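# Hand the bar over to the other gripper

## Task

Move the bar from the gripper now holding it into the other gripper, never setting it on the table or anything else along the way. It counts as done only when that other gripper is the sole one holding the bar, and its grip is on the bar's red end.

## Robot and tools

Robot: two arms, left_arm and right_arm, each with a two-finger gripper and a wrist camera (cam_left_wrist, cam_right_wrist, both 896x504). Calibrated bases in the scene frame: left_arm at (+0.050, +0.708, 0) m, right_arm at (+0.045, -0.529, 0) m. A camera stand sits behind the arms.

Frames: the scene frame has its origin at table-top height midway between the nominal bases, +z up, +x out over the table, and left_arm on the +y side (image left/right does not match arm names). Reported positions (m), quaternions (wxyz) and velocities use this frame. Commanded offsets, however, are along each arm's own Hand target axes. On a gripper, +z points along the fingers, the fingers open and close along x, and a bulky block sticks out about 10 cm toward -y. end_effector_position is the point between the pads; fingertips extend 17.5 mm further.

The 18-number row (used by execute_actions and move): one flat list covering both arms, numbers in [-1, 1]. Positions 1-9 are left_arm: dx, dy, dz, rx, ry, rz, then left_gripper position, force_limit, speed. Positions 10-18 are the same nine for right_arm and right_gripper. dx..rz are offsets, not poses: they are measured from that arm's Hand target as it stood when the action or move began, along that Hand target's axes. 1.0 equals 0.6 m for dx, dy, dz, and 180 degrees for the rotation; rx, ry, rz form a single rotation vector. An arm you want left alone gets six zeros. Gripper numbers are absolute settings, always sent: position +1 is fully open (50 mm), about -0.65 brings the pads together, -1 closes until something blocks them. force_limit maps -1/0/+1 to roughly 20/102/185 N per pad; speed maps -1/0/+1 to 20/85/150 mm/s; both begin at +1. A 0 in a gripper slot is a real command, so resend your last values to keep a gripper unchanged.

execute_actions(actions, cameras): actions is a list of actions; each action is up to 15 rows, one row per 1/30 s step, and a short action repeats its last row to fill 15 steps. Every row in an action counts from the same starting Hand target, and each new action starts from the current Hand target, so sending the same offset twice moves twice as far. An empty actions list returns full state and all camera images.

move(target, speed, blend, stop_force, zero, blocking, cameras): straight-line paths for both grippers to target, either one 18-number row or a list of up to 15 rows, all offsets counted from the same starting Hand targets. speed is in m/s, 0.002 to 3.2, default 0.25 (turn rate up to twice that in rad/s); one value or one per target. blend, in m, rounds corners between listed targets; 0 stops at each. stop_force, 4 to 120 N for both arms, ends an arm's path when its wrist sensor feels that much push against its travel; the arm then backs off slightly but keeps some pressure. Do not rely on it while the gripper rotates, and omit it when pulling away from a contact. zero (only with stop_force, default true) rezeros the sensor first. blocking=false returns after about 0.5 s while motion continues; not allowed with stop_force. Paths do not avoid obstacles or the other arm, lag and overshoot grow with speed, and passing near an arm's own base can flip its shoulder, so route around it. Finger changes in later targets take effect on arrival, after everything is still. The result adds a move: line such as done, off_target, moving, held or fault, plus limits acted (paced = pose clipped, held = steps withheld, e.g. by the inter-arm clearance check).

wait(seconds 0-10, cameras): lets time pass holding commands; a running move continues. stop(cameras): brakes a running move; fingers keep moving. zoom_image(camera, region [x0,y0,x1,y1] in pixels, at most 504 square) enlarges part of the latest image from a wrist camera. zero_wrist_force(arm) subtracts the current wrist reading from later ones. finished_scene(scene) ends the scene irreversibly; call it only once the handover holds steady.

Results: Hand target is the last commanded pose after clipping; the gripper often rests short of it, and any next command re-requests it. Orientation commands are clipped to 32 degrees from the measured one each step. object_status: 0 moving, 1 blocked while opening, 2 blocked while closing (a grip), 3 reached target or pads met (usually nothing held). Confirm a grasp by status 2. Opening is about (250 - position_measured) x 0.202 mm. Wrist force/torque are in the gripper's own axes; a third line shows the peak since the last shown. Joint torques include the arm's own weight. Joint velocities may read within noise. Tool commands shows current gripper commands.

Hazards: a torque fault (contact torque at the load limits: 297, 297, 135, 48.6, 48.6, 48.6 N m) or about 150 N outside force stops an arm for 10 s. Motors at 85 °C brake the arm 30-60 s; a MOTOR HOT line warns at 70 °C. Arms are stiff, so commanding even slightly past a firm contact can fault; back off by commanding past the gripper. Grippers closing on the other arm's fingers, or arms bumping each other, can fail the task. Never let the bar drop or leave the table; release only when the other gripper grips firmly and things are still. Smooth, quick, gentle motion is preferred.

Each tool is called as name(argument=value, ...), one argument or row to a line, values as JSON.

## Session

execute_actions(
  actions=[],
)

Scene clock: 0.00 s.
left_arm: end_effector_position=(+0.3556, +0.0450, +0.2336) position_measured=132 object_status=3 end_effector_quat_wxyz=(+0.016, +0.666, +0.746, +0.003) | right_arm: end_effector_position=(+0.6742, -0.5458, +0.1905) position_measured=3 object_status=3 end_effector_quat_wxyz=(+0.000, +0.716, +0.698, +0.000)
Joint positions: left_arm=[-1.411 -1.443 1.938 -2.088 -1.547 -1.502] | right_arm=[3.422 -1.585 -2.144 -0.983 1.571 0.281]
Joint velocities: within noise
Joint torques (N m): no reading
Motor temperatures (°C): left_arm=[41 42 34 50 46 39] | right_arm=[43 34 43 44 33 45]
Wrist force (N): no reading
Wrist torque (N m): no reading
Wrist force, peak (N): no reading
Hand target: left_arm +0.3556, +0.0450, +0.2336; +0.016, +0.666, +0.746, +0.003 | right_arm +0.6742, -0.5458, +0.1905; +0.000, +0.716, +0.698, +0.000
Tool commands: left_gripper/position=-0.027451 left_gripper/force_limit=+1.0 left_gripper/speed=+1.0 right_gripper/position=+1.0 right_gripper/force_limit=+1.0 right_gripper/speed=+1.0

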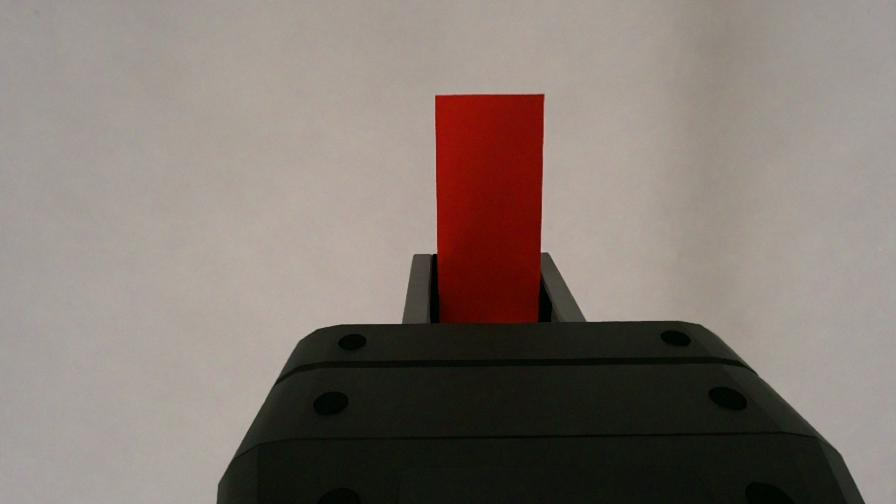

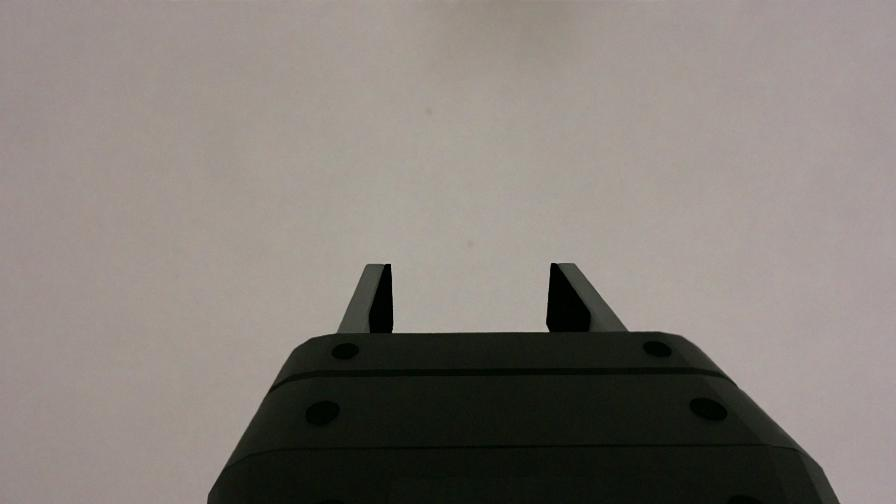

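move(
  target=[
    [0.122,0.257,-0.192,0,0,-0.464,-0.027451,1,1,0.652,-0.307,-0.267,-0.385,0.385,-0.385,1,1,1],
  ],
  speed=0.5,
  cameras=["all"],
)

Scene clock: 20.97 s.
left_arm: end_effector_position=(+0.4975, +0.1371, +0.3513) position_measured=132 object_status=3 end_effector_quat_wxyz=(+0.014, +0.000, +1.000, -0.009) | right_arm: end_effector_position=(+0.5004, -0.1499, +0.3506) position_measured=3 object_status=3 end_effector_quat_wxyz=(+0.009, +0.009, +0.707, +0.707)
Joint positions: left_arm=[-1.178 -1.528 1.81 -1.879 -1.553 -2.726] | right_arm=[3.764 -1.909 -2.409 1.177 2.519 0]
Joint torques (N m): left_arm=[-21.65 -46.2 -45.91 -7.58 1.37 -1.15] | right_arm=[0.32 49.54 19.98 5.04 -2.26 -1.08]
Wrist force (N): left_arm=[0.0 -0.1 0.4] | right_arm=[0.5 -0.2 -1.0]
Wrist torque (N m): left_arm=[0.04 0.02 0.00] | right_arm=[-0.08 -0.03 0.09]
Wrist force, peak (N): left_arm=[-0.5 -1.2 0.9] | right_arm=[-1.4 1.8 0.1]
Hand target: left_arm +0.4974, +0.1371, +0.3512; +0.014, +0.000, +1.000, -0.009 | right_arm +0.5004, -0.1499, +0.3507; +0.009, +0.009, +0.707, +0.707
Off the commanded pose: left_arm 0.000 m, 0 deg | right_arm 0.000 m, 0 deg.
move: done
camera_calibration:
cam_left_wrist: T_world_to_cam=[[-0.999822, -0.00620963, -0.0178234, 0.510399], [-0.0118069, 0.942517, 0.333951, -0.225617], [0.0147252, 0.334102, -0.942422, 0.409477], [0, 0, 0, 1]] pos_world=[0.501614, 0.0790099, 0.470342]
cam_right_wrist: T_world_to_cam=[[-0.999928, -0.0119711, 0.00101755, 0.503141], [0.00481232, -0.321477, 0.946905, -0.361293], [-0.0110084, 0.946842, 0.321512, 0.167831], [0, 0, 0, 1]] pos_world=[0.506691, -0.269034, 0.287638]

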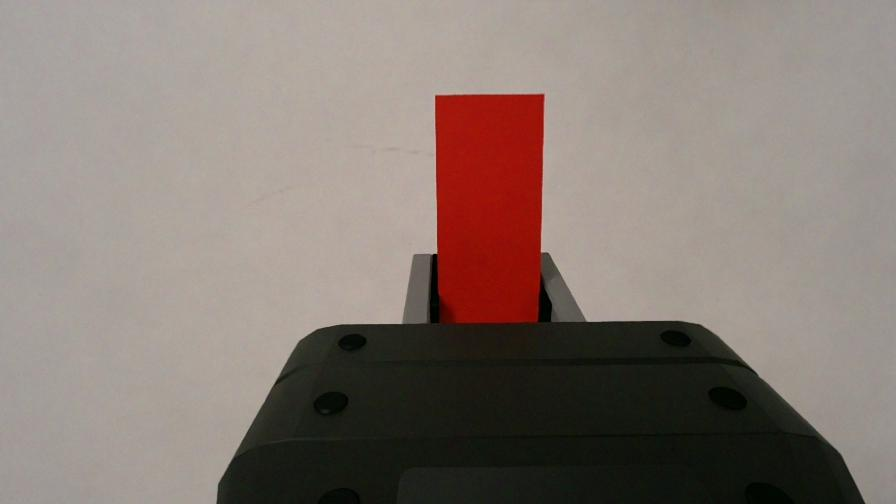

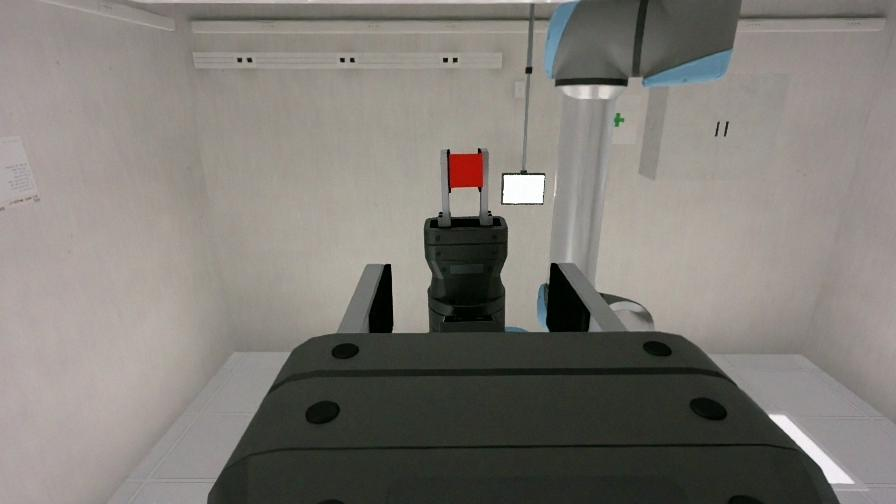

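zoom_image(
  camera="cam_right_wrist",
  region=[400, 120, 560, 240],
)

Scaled by 3.150.

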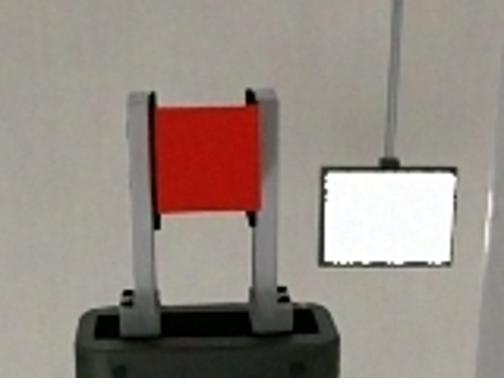

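move(
  target=[
    [0,0,0,0,0,0,-0.027451,1,1,0.0167,-0.016,0.3667,0,0.0081,0,1,1,1],
  ],
  speed=0.2,
  cameras=["all"],
)

Scene clock: 46.90 s.
left_arm: end_effector_position=(+0.4974, +0.1371, +0.3512) position_measured=132 object_status=3 end_effector_quat_wxyz=(+0.014, +0.000, +1.000, -0.009) | right_arm: end_effector_position=(+0.4961, +0.0703, +0.3411) position_measured=3 object_status=3 end_effector_quat_wxyz=(+0.000, +0.000, +0.707, +0.707)
Joint positions: left_arm=[-1.178 -1.528 1.81 -1.879 -1.553 -2.726] | right_arm=[4.099 -2.019 -2.231 1.109 2.21 0]
Joint torques (N m): left_arm=[-21 -42.36 -45.47 -7.58 1.23 -2.28] | right_arm=[7.8 70.48 20.37 6.23 3.05 -2.01]
Wrist force (N): left_arm=[-0.2 -0.1 0.3] | right_arm=[0.6 -0.3 -0.8]
Wrist torque (N m): left_arm=[0.05 0.05 0.01] | right_arm=[-0.12 -0.07 0.07]
Wrist force, peak (N): left_arm=[-0.3 0.0 0.8] | right_arm=[0.7 0.1 -4.6]
Hand target: left_arm +0.4974, +0.1371, +0.3512; +0.014, +0.000, +1.000, -0.009 | right_arm +0.4961, +0.0703, +0.3412; +0.000, +0.000, +0.707, +0.707
Off the commanded pose: left_arm 0.000 m, 0 deg | right_arm 0.000 m, 0 deg.
move: done
camera_calibration:
cam_left_wrist: T_world_to_cam=[[-0.999822, -0.0062073, -0.0178226, 0.510296], [-0.0118045, 0.942517, 0.333951, -0.225491], [0.0147252, 0.334102, -0.942422, 0.409417], [0, 0, 0, 1]] pos_world=[0.501514, 0.0789099, 0.470242]
cam_right_wrist: T_world_to_cam=[[-0.999304, -0.0372942, 0.00085907, 0.503127], [0.0128033, -0.321255, 0.946906, -0.285406], [-0.0350381, 0.946258, 0.321509, -0.0255597], [0, 0, 0, 1]] pos_world=[0.505536, -0.0487384, 0.278038]

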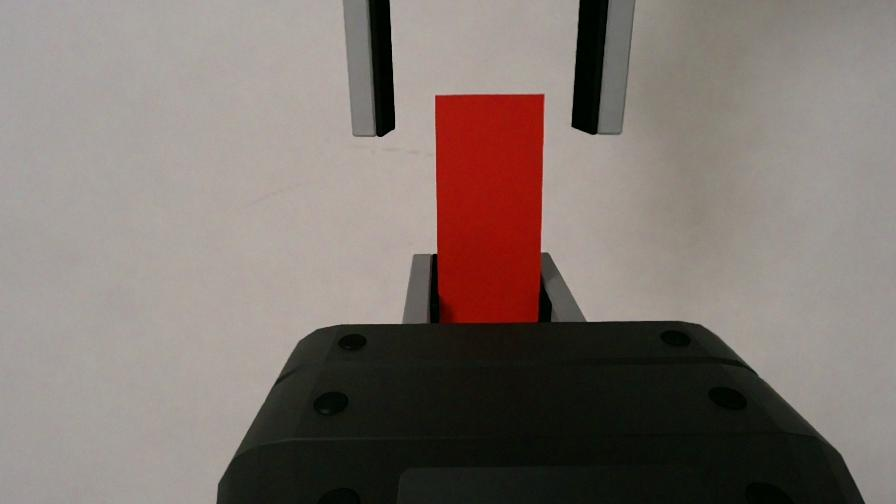

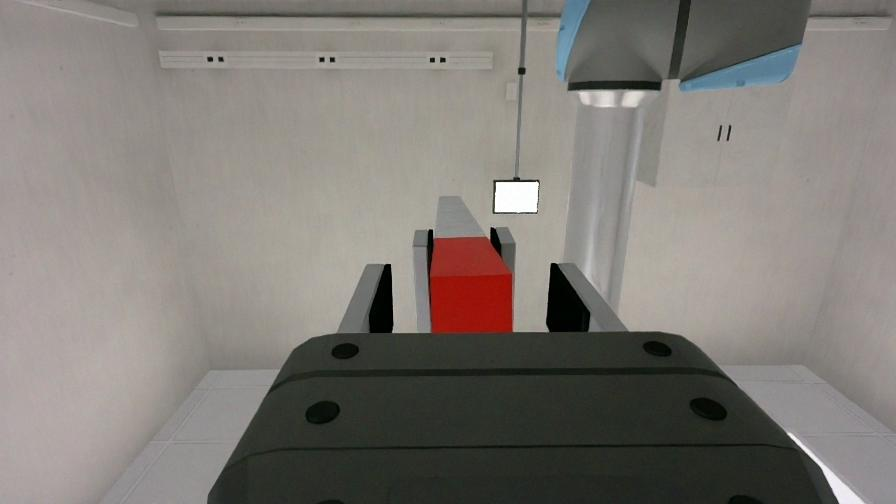

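move(
  target=[
    [0,0,0,0,0,0,-0.027451,1,1,0,0.0065,0.0167,0,0,0,1,1,1],
    [0,0,0,0,0,0,-0.027451,1,1,0,0.0065,0.0167,0,0,0,-1,-0.5,-0.4],
  ],
  speed=0.1,
  cameras=["all"],
)

Scene clock: 52.93 s.
left_arm: end_effector_position=(+0.4974, +0.1371, +0.3512) position_measured=132 object_status=3 end_effector_quat_wxyz=(+0.014, +0.000, +1.000, -0.009) | right_arm: end_effector_position=(+0.4961, +0.0804, +0.3451) position_measured=128 object_status=2 end_effector_quat_wxyz=(+0.000, +0.000, +0.707, +0.707)
Joint positions: left_arm=[-1.178 -1.528 1.81 -1.879 -1.553 -2.726] | right_arm=[4.11 -2.018 -2.219 1.095 2.199 0]
Joint torques (N m): left_arm=[-19.67 -44.37 -47.37 -7.48 1.33 -1.94] | right_arm=[-10.26 62.71 15.29 5.84 2.39 -1.19]
Wrist force (N): left_arm=[1.3 0.0 -1.0] | right_arm=[-1.1 -1.1 -0.6]
Wrist torque (N m): left_arm=[0.13 0.91 -0.02] | right_arm=[-0.04 -0.14 -0.75]
Wrist force, peak (N): left_arm=[1.6 -0.1 -0.9] | right_arm=[-1.7 -1.3 -0.7]
Hand target: left_arm +0.4974, +0.1371, +0.3512; +0.014, +0.000, +1.000, -0.009 | right_arm +0.4961, +0.0804, +0.3451; +0.000, +0.000, +0.707, +0.707
Off the commanded pose: left_arm 0.000 m, 0 deg | right_arm 0.000 m, 0 deg.
move: done
camera_calibration:
cam_left_wrist: T_world_to_cam=[[-0.999822, -0.0062073, -0.0178226, 0.510296], [-0.0118045, 0.942517, 0.333951, -0.225491], [0.0147252, 0.334102, -0.942422, 0.409417], [0, 0, 0, 1]] pos_world=[0.501514, 0.0789099, 0.470242]
cam_right_wrist: T_world_to_cam=[[-0.9993, -0.037417, 0.000597801, 0.503468], [0.012602, -0.321436, 0.946848, -0.285931], [-0.0352361, 0.946192, 0.321682, -0.0363901], [0, 0, 0, 1]] pos_world=[0.505436, -0.038638, 0.282138]

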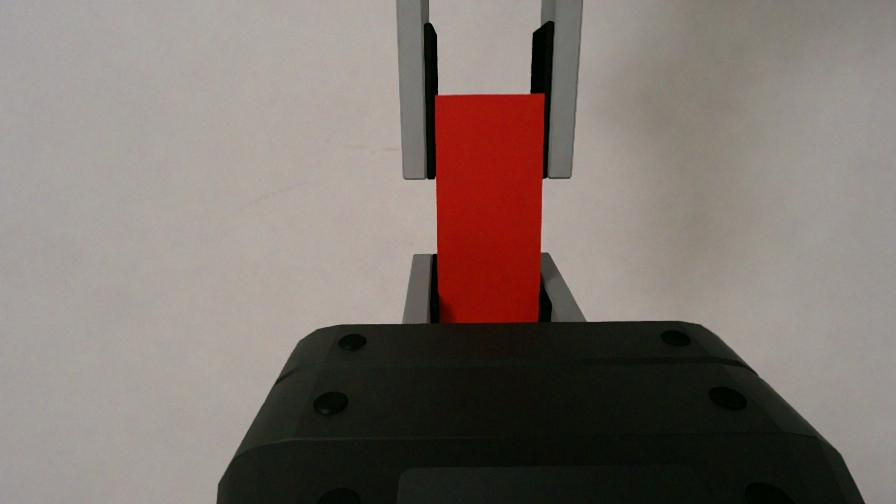

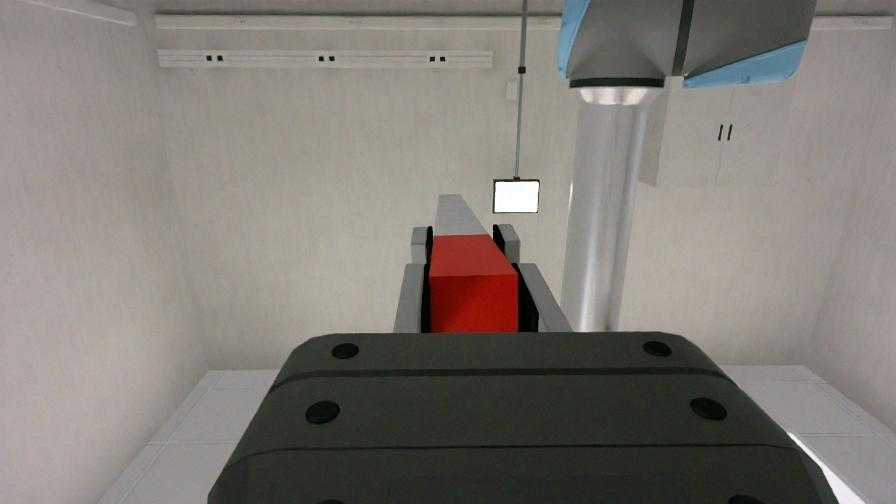

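move(
  target=[
    [0,0,0,0,0,0,1,1,-0.6,0,0,0,0,0,0,-1,-0.5,-0.4],
    [0,0,-0.2,0,0,0,1,1,-0.6,0,0,0,0,0,0,-1,-0.5,-0.4],
  ],
  speed=0.2,
  cameras=["all"],
)

Scene clock: 56.60 s.
left_arm: end_effector_position=(+0.4941, +0.1391, +0.4710) position_measured=3 object_status=3 end_effector_quat_wxyz=(+0.014, +0.000, +1.000, -0.009) | right_arm: end_effector_position=(+0.4961, +0.0804, +0.3451) position_measured=128 object_status=2 end_effector_quat_wxyz=(+0.000, +0.000, +0.707, +0.707)
Joint positions: left_arm=[-1.181 -1.569 1.638 -1.667 -1.553 -2.73] | right_arm=[4.11 -2.018 -2.219 1.095 2.199 0]
Joint torques (N m): left_arm=[-13 -41.74 -57.97 -4.43 1.59 -0.69] | right_arm=[-10 47.67 18.7 3 2.67 0.37]
Wrist force (N): left_arm=[-0.3 0.3 -1.7] | right_arm=[0.8 -1.7 -0.7]
Wrist torque (N m): left_arm=[-0.21 0.03 0.31] | right_arm=[0.36 -0.10 0.07]
Wrist force, peak (N): left_arm=[-0.3 0.2 -5.6] | right_arm=[0.4 -2.4 -1.0]
Hand target: left_arm +0.4941, +0.1391, +0.4711; +0.014, +0.000, +1.000, -0.009 | right_arm +0.4961, +0.0804, +0.3451; +0.000, +0.000, +0.707, +0.707
Off the commanded pose: left_arm 0.000 m, 0 deg | right_arm 0.000 m, 0 deg.
move: done
camera_calibration:
cam_left_wrist: T_world_to_cam=[[-0.999822, -0.00620672, -0.0178255, 0.509148], [-0.0118054, 0.942506, 0.333981, -0.267567], [0.0147277, 0.334132, -0.942411, 0.521751], [0, 0, 0, 1]] pos_world=[0.498214, 0.0810099, 0.590142]
cam_right_wrist: T_world_to_cam=[[-0.999298, -0.0374496, 0.000692309, 0.503439], [0.012702, -0.321434, 0.946847, -0.285886], [-0.0352365, 0.946191, 0.321684, -0.0363582], [0, 0, 0, 1]] pos_world=[0.505436, -0.038638, 0.282038]

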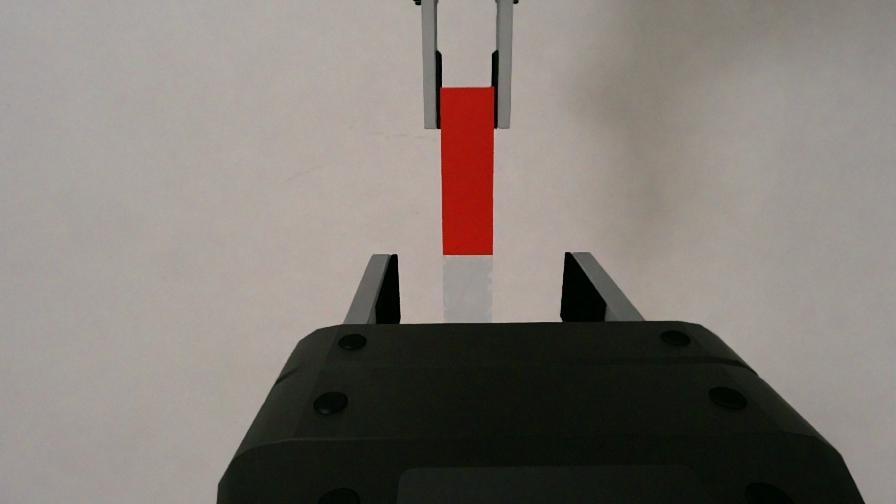

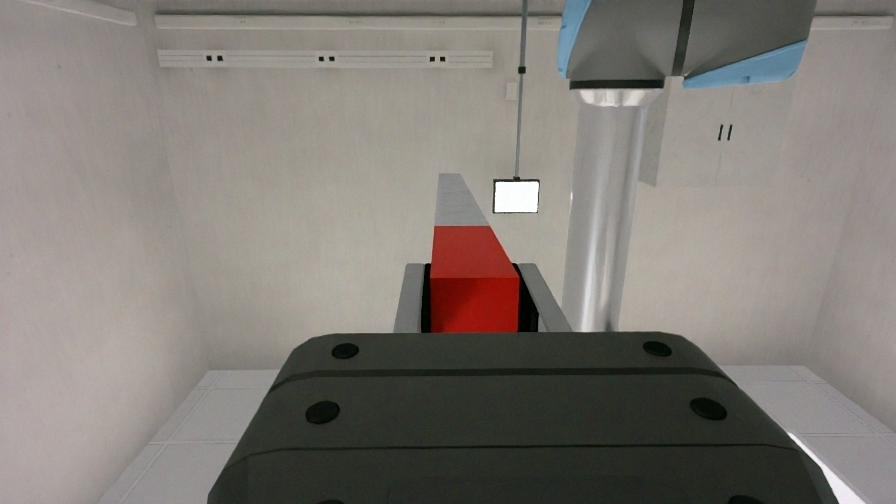

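finished_scene(
  scene=1,
)

The scene is finished: the task was done.


## Next scene

The same job, from a new start.

execute_actions(
  actions=[],
)

Scene clock: 0.00 s.
left_arm: end_effector_position=(+0.4982, +0.1030, +0.2183) position_measured=107 object_status=3 end_effector_quat_wxyz=(-0.023, +0.776, +0.624, -0.082) | right_arm: end_effector_position=(+0.6742, -0.5458, +0.1905) position_measured=3 object_status=3 end_effector_quat_wxyz=(+0.000, +0.716, +0.698, +0.000)
Joint positions: left_arm=[-1.123 -1.362 1.872 -2.068 -1.741 -0.884] | right_arm=[3.422 -1.585 -2.144 -0.983 1.571 0.281]
Joint velocities: within noise
Joint torques (N m): no reading
Motor temperatures (°C): left_arm=[40 40 33 49 45 38] | right_arm=[42 33 41 42 33 42]
Wrist force (N): no reading
Wrist torque (N m): no reading
Wrist force, peak (N): no reading
Hand target: left_arm +0.4982, +0.1030, +0.2183; -0.023, +0.776, +0.624, -0.082 | right_arm +0.6742, -0.5458, +0.1905; +0.000, +0.716, +0.698, +0.000
Tool commands: left_gripper/position=+0.137255 left_gripper/force_limit=+1.0 left_gripper/speed=+1.0 right_gripper/position=+1.0 right_gripper/force_limit=+1.0 right_gripper/speed=+1.0
camera_calibration:
cam_left_wrist: T_world_to_cam=[[0.201864, 0.975441, -0.0881196, -0.175929], [0.959979, -0.179221, 0.215222, -0.491733], [0.194143, -0.128038, -0.972581, 0.260337], [0, 0, 0, 1]] pos_world=[0.457024, 0.116813, 0.343527]

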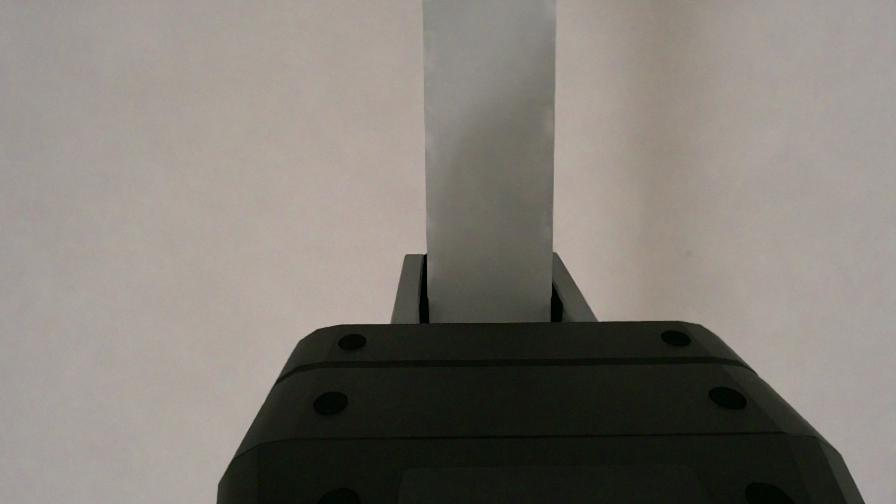

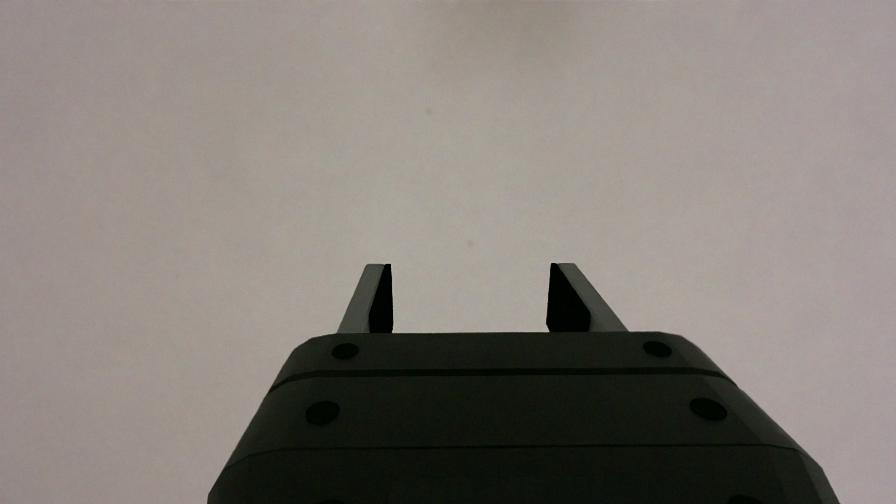

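move(
  target=[
    [0.135,-0.0675,-0.229,-0.016,0.0565,0.43,0.137255,1,1,0.652,-0.307,-0.267,-0.385,0.385,-0.385,1,1,1],
  ],
  speed=0.5,
  cameras=["all"],
)

zoom_image(
  camera="cam_right_wrist",
  region=[370, 100, 570, 250],
)

Scene clock: 14.87 s.
left_arm: end_effector_position=(+0.4972, +0.1999, +0.3513) position_measured=107 object_status=3 end_effector_quat_wxyz=(+0.000, +1.000, +0.000, +0.000) | right_arm: end_effector_position=(+0.5004, -0.1498, +0.3506) position_measured=3 object_status=3 end_effector_quat_wxyz=(+0.009, +0.009, +0.707, +0.707)
Joint positions: left_arm=[-1.131 -1.596 1.872 -1.847 -1.571 0.461] | right_arm=[3.764 -1.909 -2.409 1.177 2.519 0]
Joint torques (N m): left_arm=[22.09 -47.53 -61.02 -8.98 -1.47 1.45] | right_arm=[-3.84 46.64 17.72 4.9 -1.53 -1.65]
Wrist force (N): left_arm=[-0.9 -1.8 0.0] | right_arm=[0.8 0.1 -0.5]
Wrist torque (N m): left_arm=[0.02 -0.03 0.20] | right_arm=[-0.03 -0.09 0.13]
Wrist force, peak (N): left_arm=[-1.0 -2.7 -1.2] | right_arm=[-0.8 2.2 1.2]
Hand target: left_arm +0.4973, +0.1998, +0.3514; +0.000, +1.000, +0.000, +0.000 | right_arm +0.5004, -0.1499, +0.3507; +0.009, +0.009, +0.707, +0.707
Off the commanded pose: left_arm 0.000 m, 0 deg | right_arm 0.000 m, 0 deg.
move: done
camera_calibration:
cam_left_wrist: T_world_to_cam=[[0.999931, 0.00691709, 0.00947421, -0.49601], [0.00316256, -0.936706, 0.350101, 0.0777062], [0.0112962, -0.350047, -0.936664, 0.52497], [0, 0, 0, 1]] pos_world=[0.4898, 0.259983, 0.469214]
cam_right_wrist: T_world_to_cam=[[-0.999928, -0.0119714, 0.00101843, 0.503141], [0.00481325, -0.321477, 0.946905, -0.361293], [-0.0110084, 0.946842, 0.321512, 0.167831], [0, 0, 0, 1]] pos_world=[0.506691, -0.269034, 0.287638]

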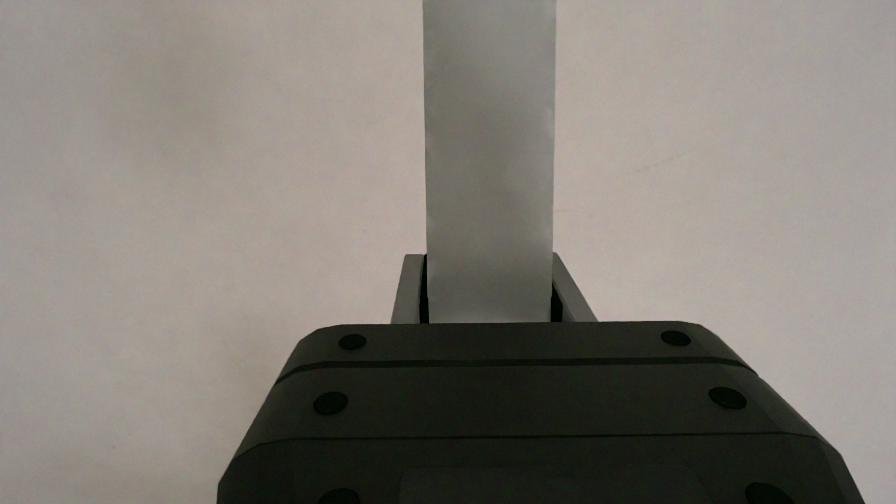

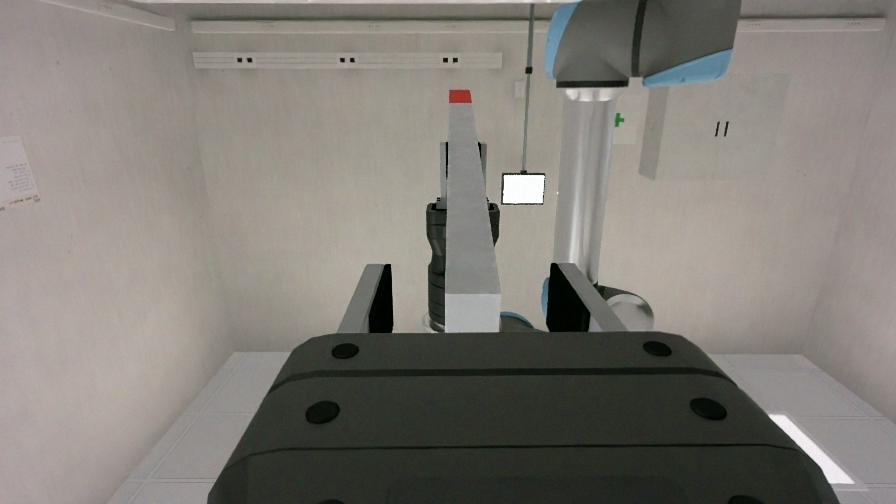

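Scaled by 2.520.

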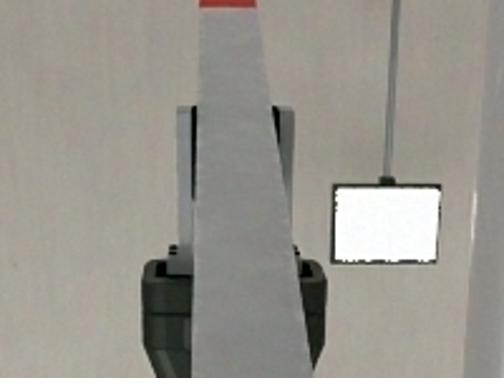

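move(
  target=[
    [0,-0.05,-0.042,0,0,-0.5,0.137255,1,1,0.005,0,0,0,0.0081,0,1,1,1],
    [0,-0.1,-0.083,0,0,-1,0.137255,1,1,0.005,0,0,0,0.0081,0,1,1,1],
  ],
  speed=0.5,
  blend=0.03,
  cameras=["all"],
)

zoom_image(
  camera="cam_right_wrist",
  region=[370, 100, 570, 250],
)

Scene clock: 30.77 s.
left_arm: end_effector_position=(+0.4973, +0.2599, +0.4012) position_measured=107 object_status=3 end_effector_quat_wxyz=(+0.000, +0.000, +1.000, +0.000) | right_arm: end_effector_position=(+0.4974, -0.1498, +0.3507) position_measured=3 object_status=3 end_effector_quat_wxyz=(+0.000, +0.000, +0.707, +0.707)
Joint positions: left_arm=[-1.087 -1.691 1.87 -1.75 -1.571 -2.636] | right_arm=[3.759 -1.914 -2.401 1.174 2.55 0]
Joint torques (N m): left_arm=[-18.27 -37.06 -66.99 -7.26 0.89 -2.37] | right_arm=[6.66 42.23 10.59 2.09 -1.5 1.02]
Wrist force (N): left_arm=[-0.7 -1.7 -0.1] | right_arm=[1.1 0.2 -0.1]
Wrist torque (N m): left_arm=[0.04 -0.08 -0.09] | right_arm=[-0.03 -0.14 0.14]
Wrist force, peak (N): left_arm=[-0.7 -2.2 0.0] | right_arm=[1.3 0.2 -0.4]
Hand target: left_arm +0.4973, +0.2598, +0.4012; +0.000, +0.000, +1.000, +0.000 | right_arm +0.4974, -0.1498, +0.3507; +0.000, +0.000, +0.707, +0.707
Off the commanded pose: left_arm 0.000 m, 0 deg | right_arm 0.000 m, 0 deg.
move: done
camera_calibration:
cam_left_wrist: T_world_to_cam=[[-0.999933, -0.00679204, 0.00941216, 0.501137], [-0.00306361, 0.936596, 0.350397, -0.367498], [-0.0111953, 0.350345, -0.936554, 0.421824], [0, 0, 0, 1]] pos_world=[0.5047, 0.199817, 0.519114]
cam_right_wrist: T_world_to_cam=[[-0.999302, -0.0373551, 0.000724876, 0.496131], [0.0127025, -0.321435, 0.946846, -0.365294], [-0.0351366, 0.946195, 0.321685, 0.179617], [0, 0, 0, 1]] pos_world=[0.506736, -0.268838, 0.287738]

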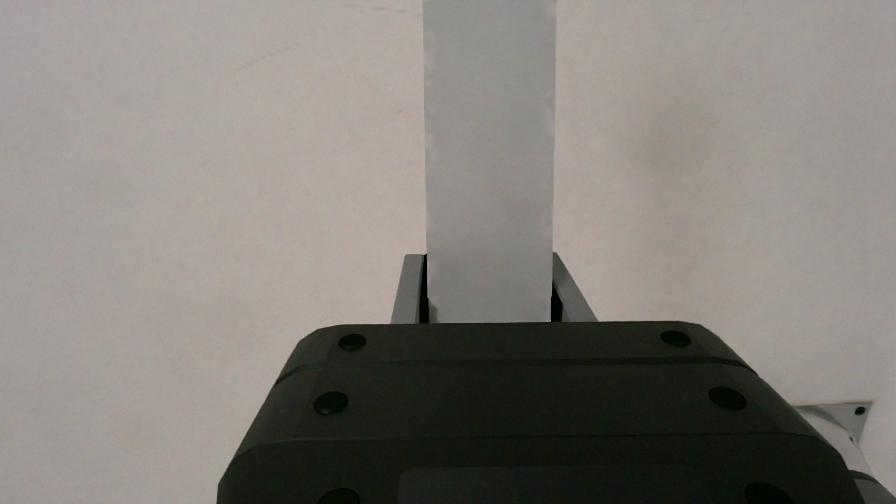

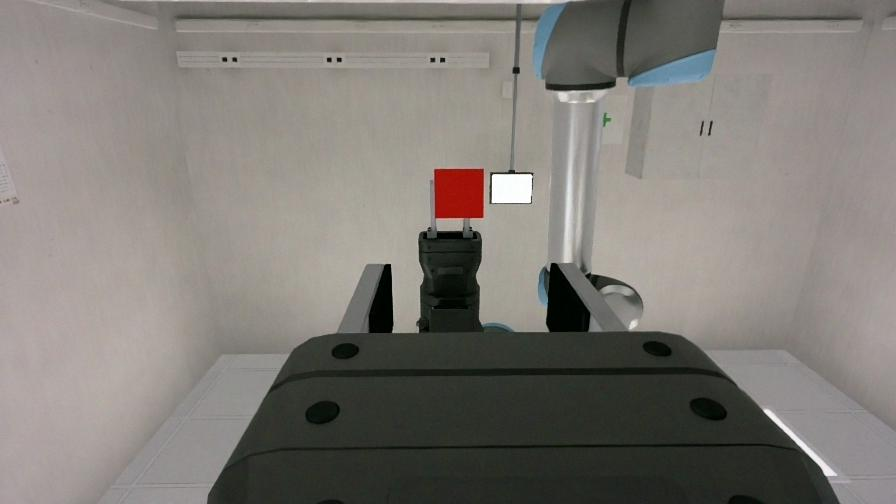

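Scaled by 2.520.

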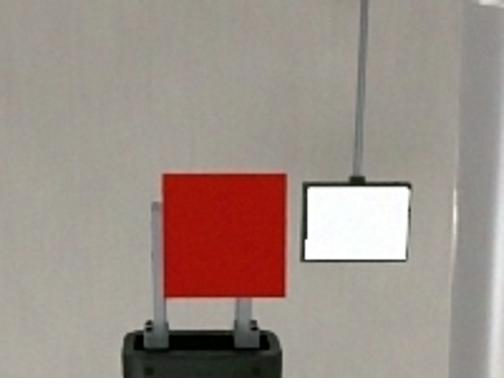

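move(
  target=[
    [0,0,0,0,0,0,0.137255,1,1,0.004,0,0.28,0,0,0,1,1,1],
  ],
  speed=0.2,
  stop_force=20,
  cameras=["cam_right_wrist"],
)

Scene clock: 43.83 s.
left_arm: end_effector_position=(+0.4973, +0.2598, +0.4012) position_measured=107 object_status=3 end_effector_quat_wxyz=(+0.000, +0.000, +1.000, +0.000) | right_arm: end_effector_position=(+0.4951, +0.0182, +0.3508) position_measured=3 object_status=3 end_effector_quat_wxyz=(+0.000, +0.000, +0.707, +0.707)
Joint positions: left_arm=[-1.087 -1.691 1.87 -1.75 -1.571 -2.637] | right_arm=[4.036 -1.973 -2.286 1.118 2.273 0]
Joint torques (N m): left_arm=[-18.04 -36.59 -57.91 -9.26 -0.34 -1.5] | right_arm=[10.58 69.64 19.96 5.85 -0.53 -1.91]
Wrist force (N): left_arm=[-0.7 -1.7 -0.1] | right_arm=[0.8 -0.1 -0.2]
Wrist torque (N m): left_arm=[0.04 -0.07 -0.05] | right_arm=[-0.09 -0.10 0.12]
Wrist force, peak (N): left_arm=[-1.0 -2.1 -0.4] | right_arm=[1.0 0.3 -3.9]
Hand target: left_arm +0.4973, +0.2598, +0.4012; +0.000, +0.000, +1.000, +0.000 | right_arm +0.4951, +0.0182, +0.3508; +0.000, +0.000, +0.707, +0.707
Off the commanded pose: left_arm 0.000 m, 0 deg | right_arm 0.000 m, 0 deg.
move: done
camera_calibration:
cam_right_wrist: T_world_to_cam=[[-0.999298, -0.0374496, 0.000692309, 0.500107], [0.012702, -0.321434, 0.946847, -0.311264], [-0.0352365, 0.946191, 0.321684, 0.020626], [0, 0, 0, 1]] pos_world=[0.504436, -0.100838, 0.287738]
Images, in order (width x height): cam_right_wrist 896x504.

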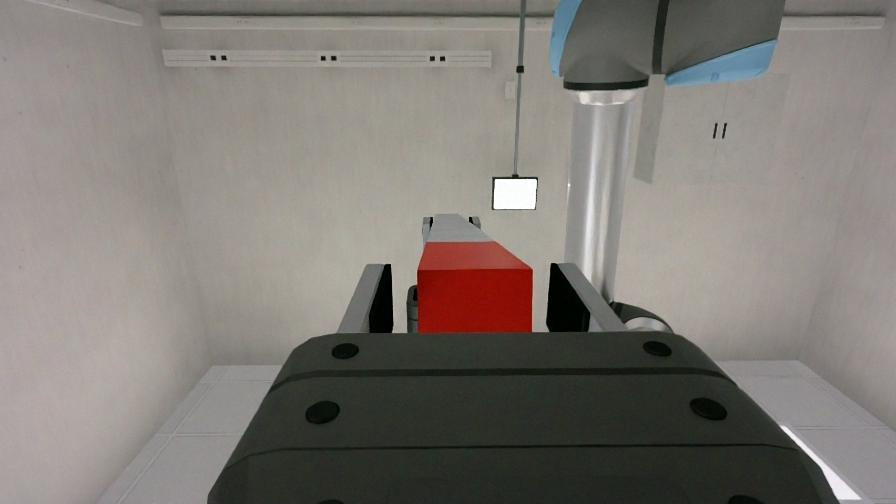

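move(
  target=[
    [0,0,0,0,0,0,0.137255,1,1,0.0015,0,0.0167,0,0,0,1,1,1],
    [0,0,0,0,0,0,0.137255,1,1,0.0015,0,0.0167,0,0,0,-1,1,-0.4],
  ],
  speed=0.1,
  cameras=["all"],
)

Scene clock: 50.70 s.
left_arm: end_effector_position=(+0.4972, +0.2598, +0.4012) position_measured=107 object_status=3 end_effector_quat_wxyz=(+0.000, +0.000, +1.000, +0.000) | right_arm: end_effector_position=(+0.4942, +0.0283, +0.3508) position_measured=106 object_status=2 end_effector_quat_wxyz=(+0.000, +0.000, +0.707, +0.707)
Joint positions: left_arm=[-1.087 -1.691 1.87 -1.75 -1.571 -2.637] | right_arm=[4.051 -1.977 -2.278 1.113 2.258 0]
Joint torques (N m): left_arm=[-10.68 -37.86 -58.37 -9.3 2.41 -0.01] | right_arm=[-5.86 48.33 11 4.97 3.7 -1.25]
Wrist force (N): left_arm=[7.0 -2.8 0.2] | right_arm=[-7.4 0.3 0.9]
Wrist torque (N m): left_arm=[-0.03 0.50 0.90] | right_arm=[-0.08 -1.00 0.03]
Wrist force, peak (N): left_arm=[7.1 -2.7 0.3] | right_arm=[-7.6 0.4 0.7]
Hand target: left_arm +0.4973, +0.2598, +0.4012; +0.000, +0.000, +1.000, +0.000 | right_arm +0.4942, +0.0282, +0.3508; +0.000, +0.000, +0.707, +0.707
Off the commanded pose: left_arm 0.000 m, 0 deg | right_arm 0.000 m, 0 deg.
move: done
camera_calibration:
cam_left_wrist: T_world_to_cam=[[-0.999932, -0.00682591, 0.00950653, 0.501093], [-0.00306333, 0.936629, 0.35031, -0.367272], [-0.0112953, 0.350257, -0.936586, 0.421979], [0, 0, 0, 1]] pos_world=[0.5047, 0.199617, 0.519114]
cam_right_wrist: T_world_to_cam=[[-0.999302, -0.0373556, 0.000728331, 0.499585], [0.0127026, -0.321345, 0.946877, -0.308007], [-0.0351371, 0.946225, 0.321596, 0.0110163], [0, 0, 0, 1]] pos_world=[0.503536, -0.0907382, 0.287738]

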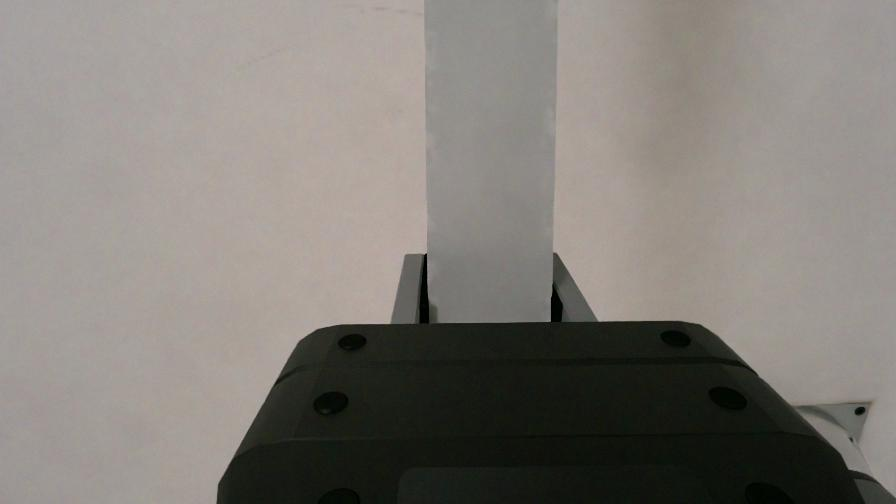

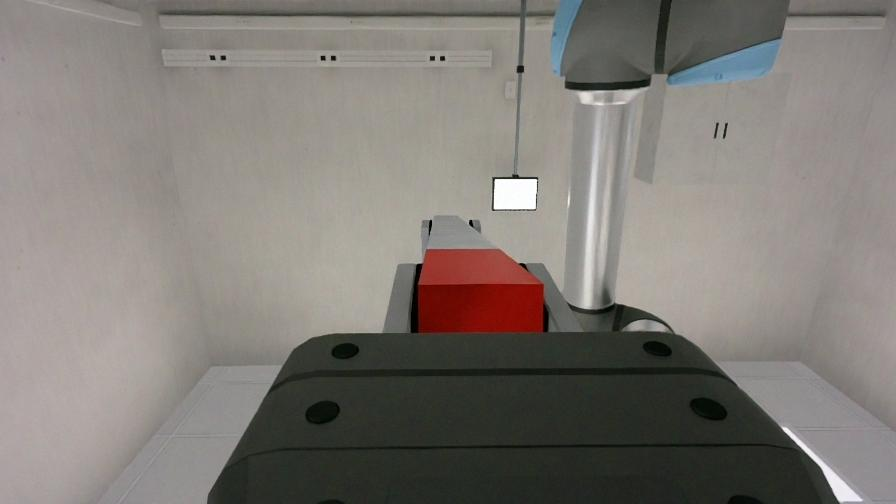

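move(
  target=[
    [0,0,0,0,0,0,1,1,-0.6,0,0,0,0,0,0,-1,1,-0.4],
    [0,0,-0.2,0,0,0,1,1,-0.6,0,0,0,0,0,0,-1,1,-0.4],
  ],
  speed=0.2,
  cameras=["all"],
)

Scene clock: 54.13 s.
left_arm: end_effector_position=(+0.4972, +0.2598, +0.5210) position_measured=3 object_status=3 end_effector_quat_wxyz=(+0.000, +0.000, +1.000, +0.000) | right_arm: end_effector_position=(+0.4942, +0.0282, +0.3508) position_measured=106 object_status=2 end_effector_quat_wxyz=(+0.000, +0.000, +0.707, +0.707)
Joint positions: left_arm=[-1.087 -1.706 1.672 -1.537 -1.571 -2.637] | right_arm=[4.051 -1.977 -2.278 1.114 2.258 0]
Joint torques (N m): left_arm=[14.93 -34.58 -60.05 -5 0.71 -1.2] | right_arm=[10.91 65.04 33.63 6.85 -0.39 -2.38]
Wrist force (N): left_arm=[-0.7 -1.8 -12.5] | right_arm=[0.6 -11.4 0.0]
Wrist torque (N m): left_arm=[0.11 -0.07 -0.06] | right_arm=[2.03 -0.09 0.12]
Wrist force, peak (N): left_arm=[-0.6 -2.0 -16.1] | right_arm=[0.7 -13.0 -0.6]
Hand target: left_arm +0.4972, +0.2598, +0.5212; +0.000, +0.000, +1.000, +0.000 | right_arm +0.4942, +0.0282, +0.3508; +0.000, +0.000, +0.707, +0.707
Off the commanded pose: left_arm 0.000 m, 0 deg | right_arm 0.000 m, 0 deg.
move: done
camera_calibration:
cam_left_wrist: T_world_to_cam=[[-0.999933, -0.00679204, 0.00941216, 0.500008], [-0.00306361, 0.936596, 0.350397, -0.409289], [-0.0111953, 0.350345, -0.936554, 0.534093], [0, 0, 0, 1]] pos_world=[0.5047, 0.199617, 0.638914]
cam_right_wrist: T_world_to_cam=[[-0.999298, -0.0374496, 0.000692309, 0.499586], [0.012702, -0.321434, 0.946847, -0.308006], [-0.0352365, 0.946191, 0.321684, 0.0110378], [0, 0, 0, 1]] pos_world=[0.503536, -0.090738, 0.287738]

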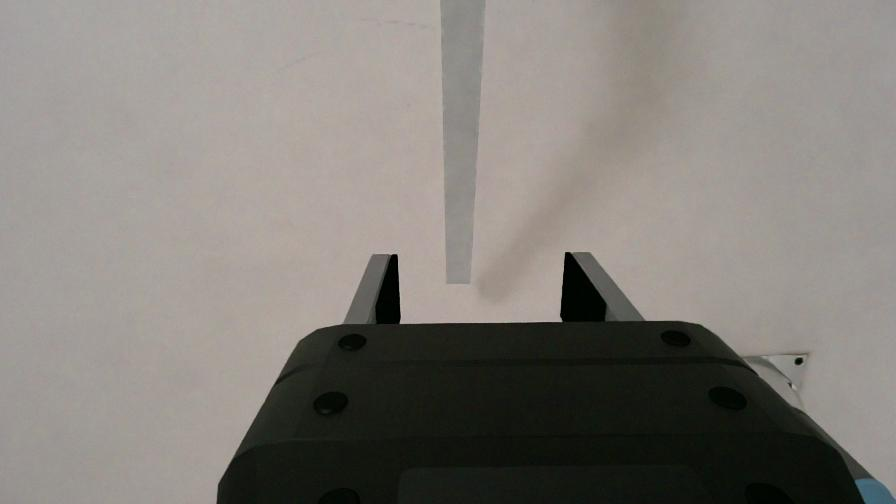

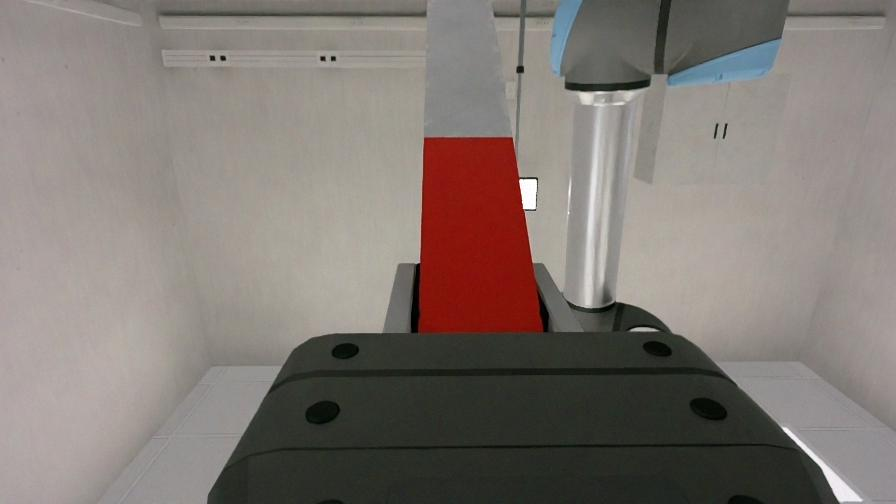

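finished_scene(
  scene=2,
)

The scene is finished: the task was done.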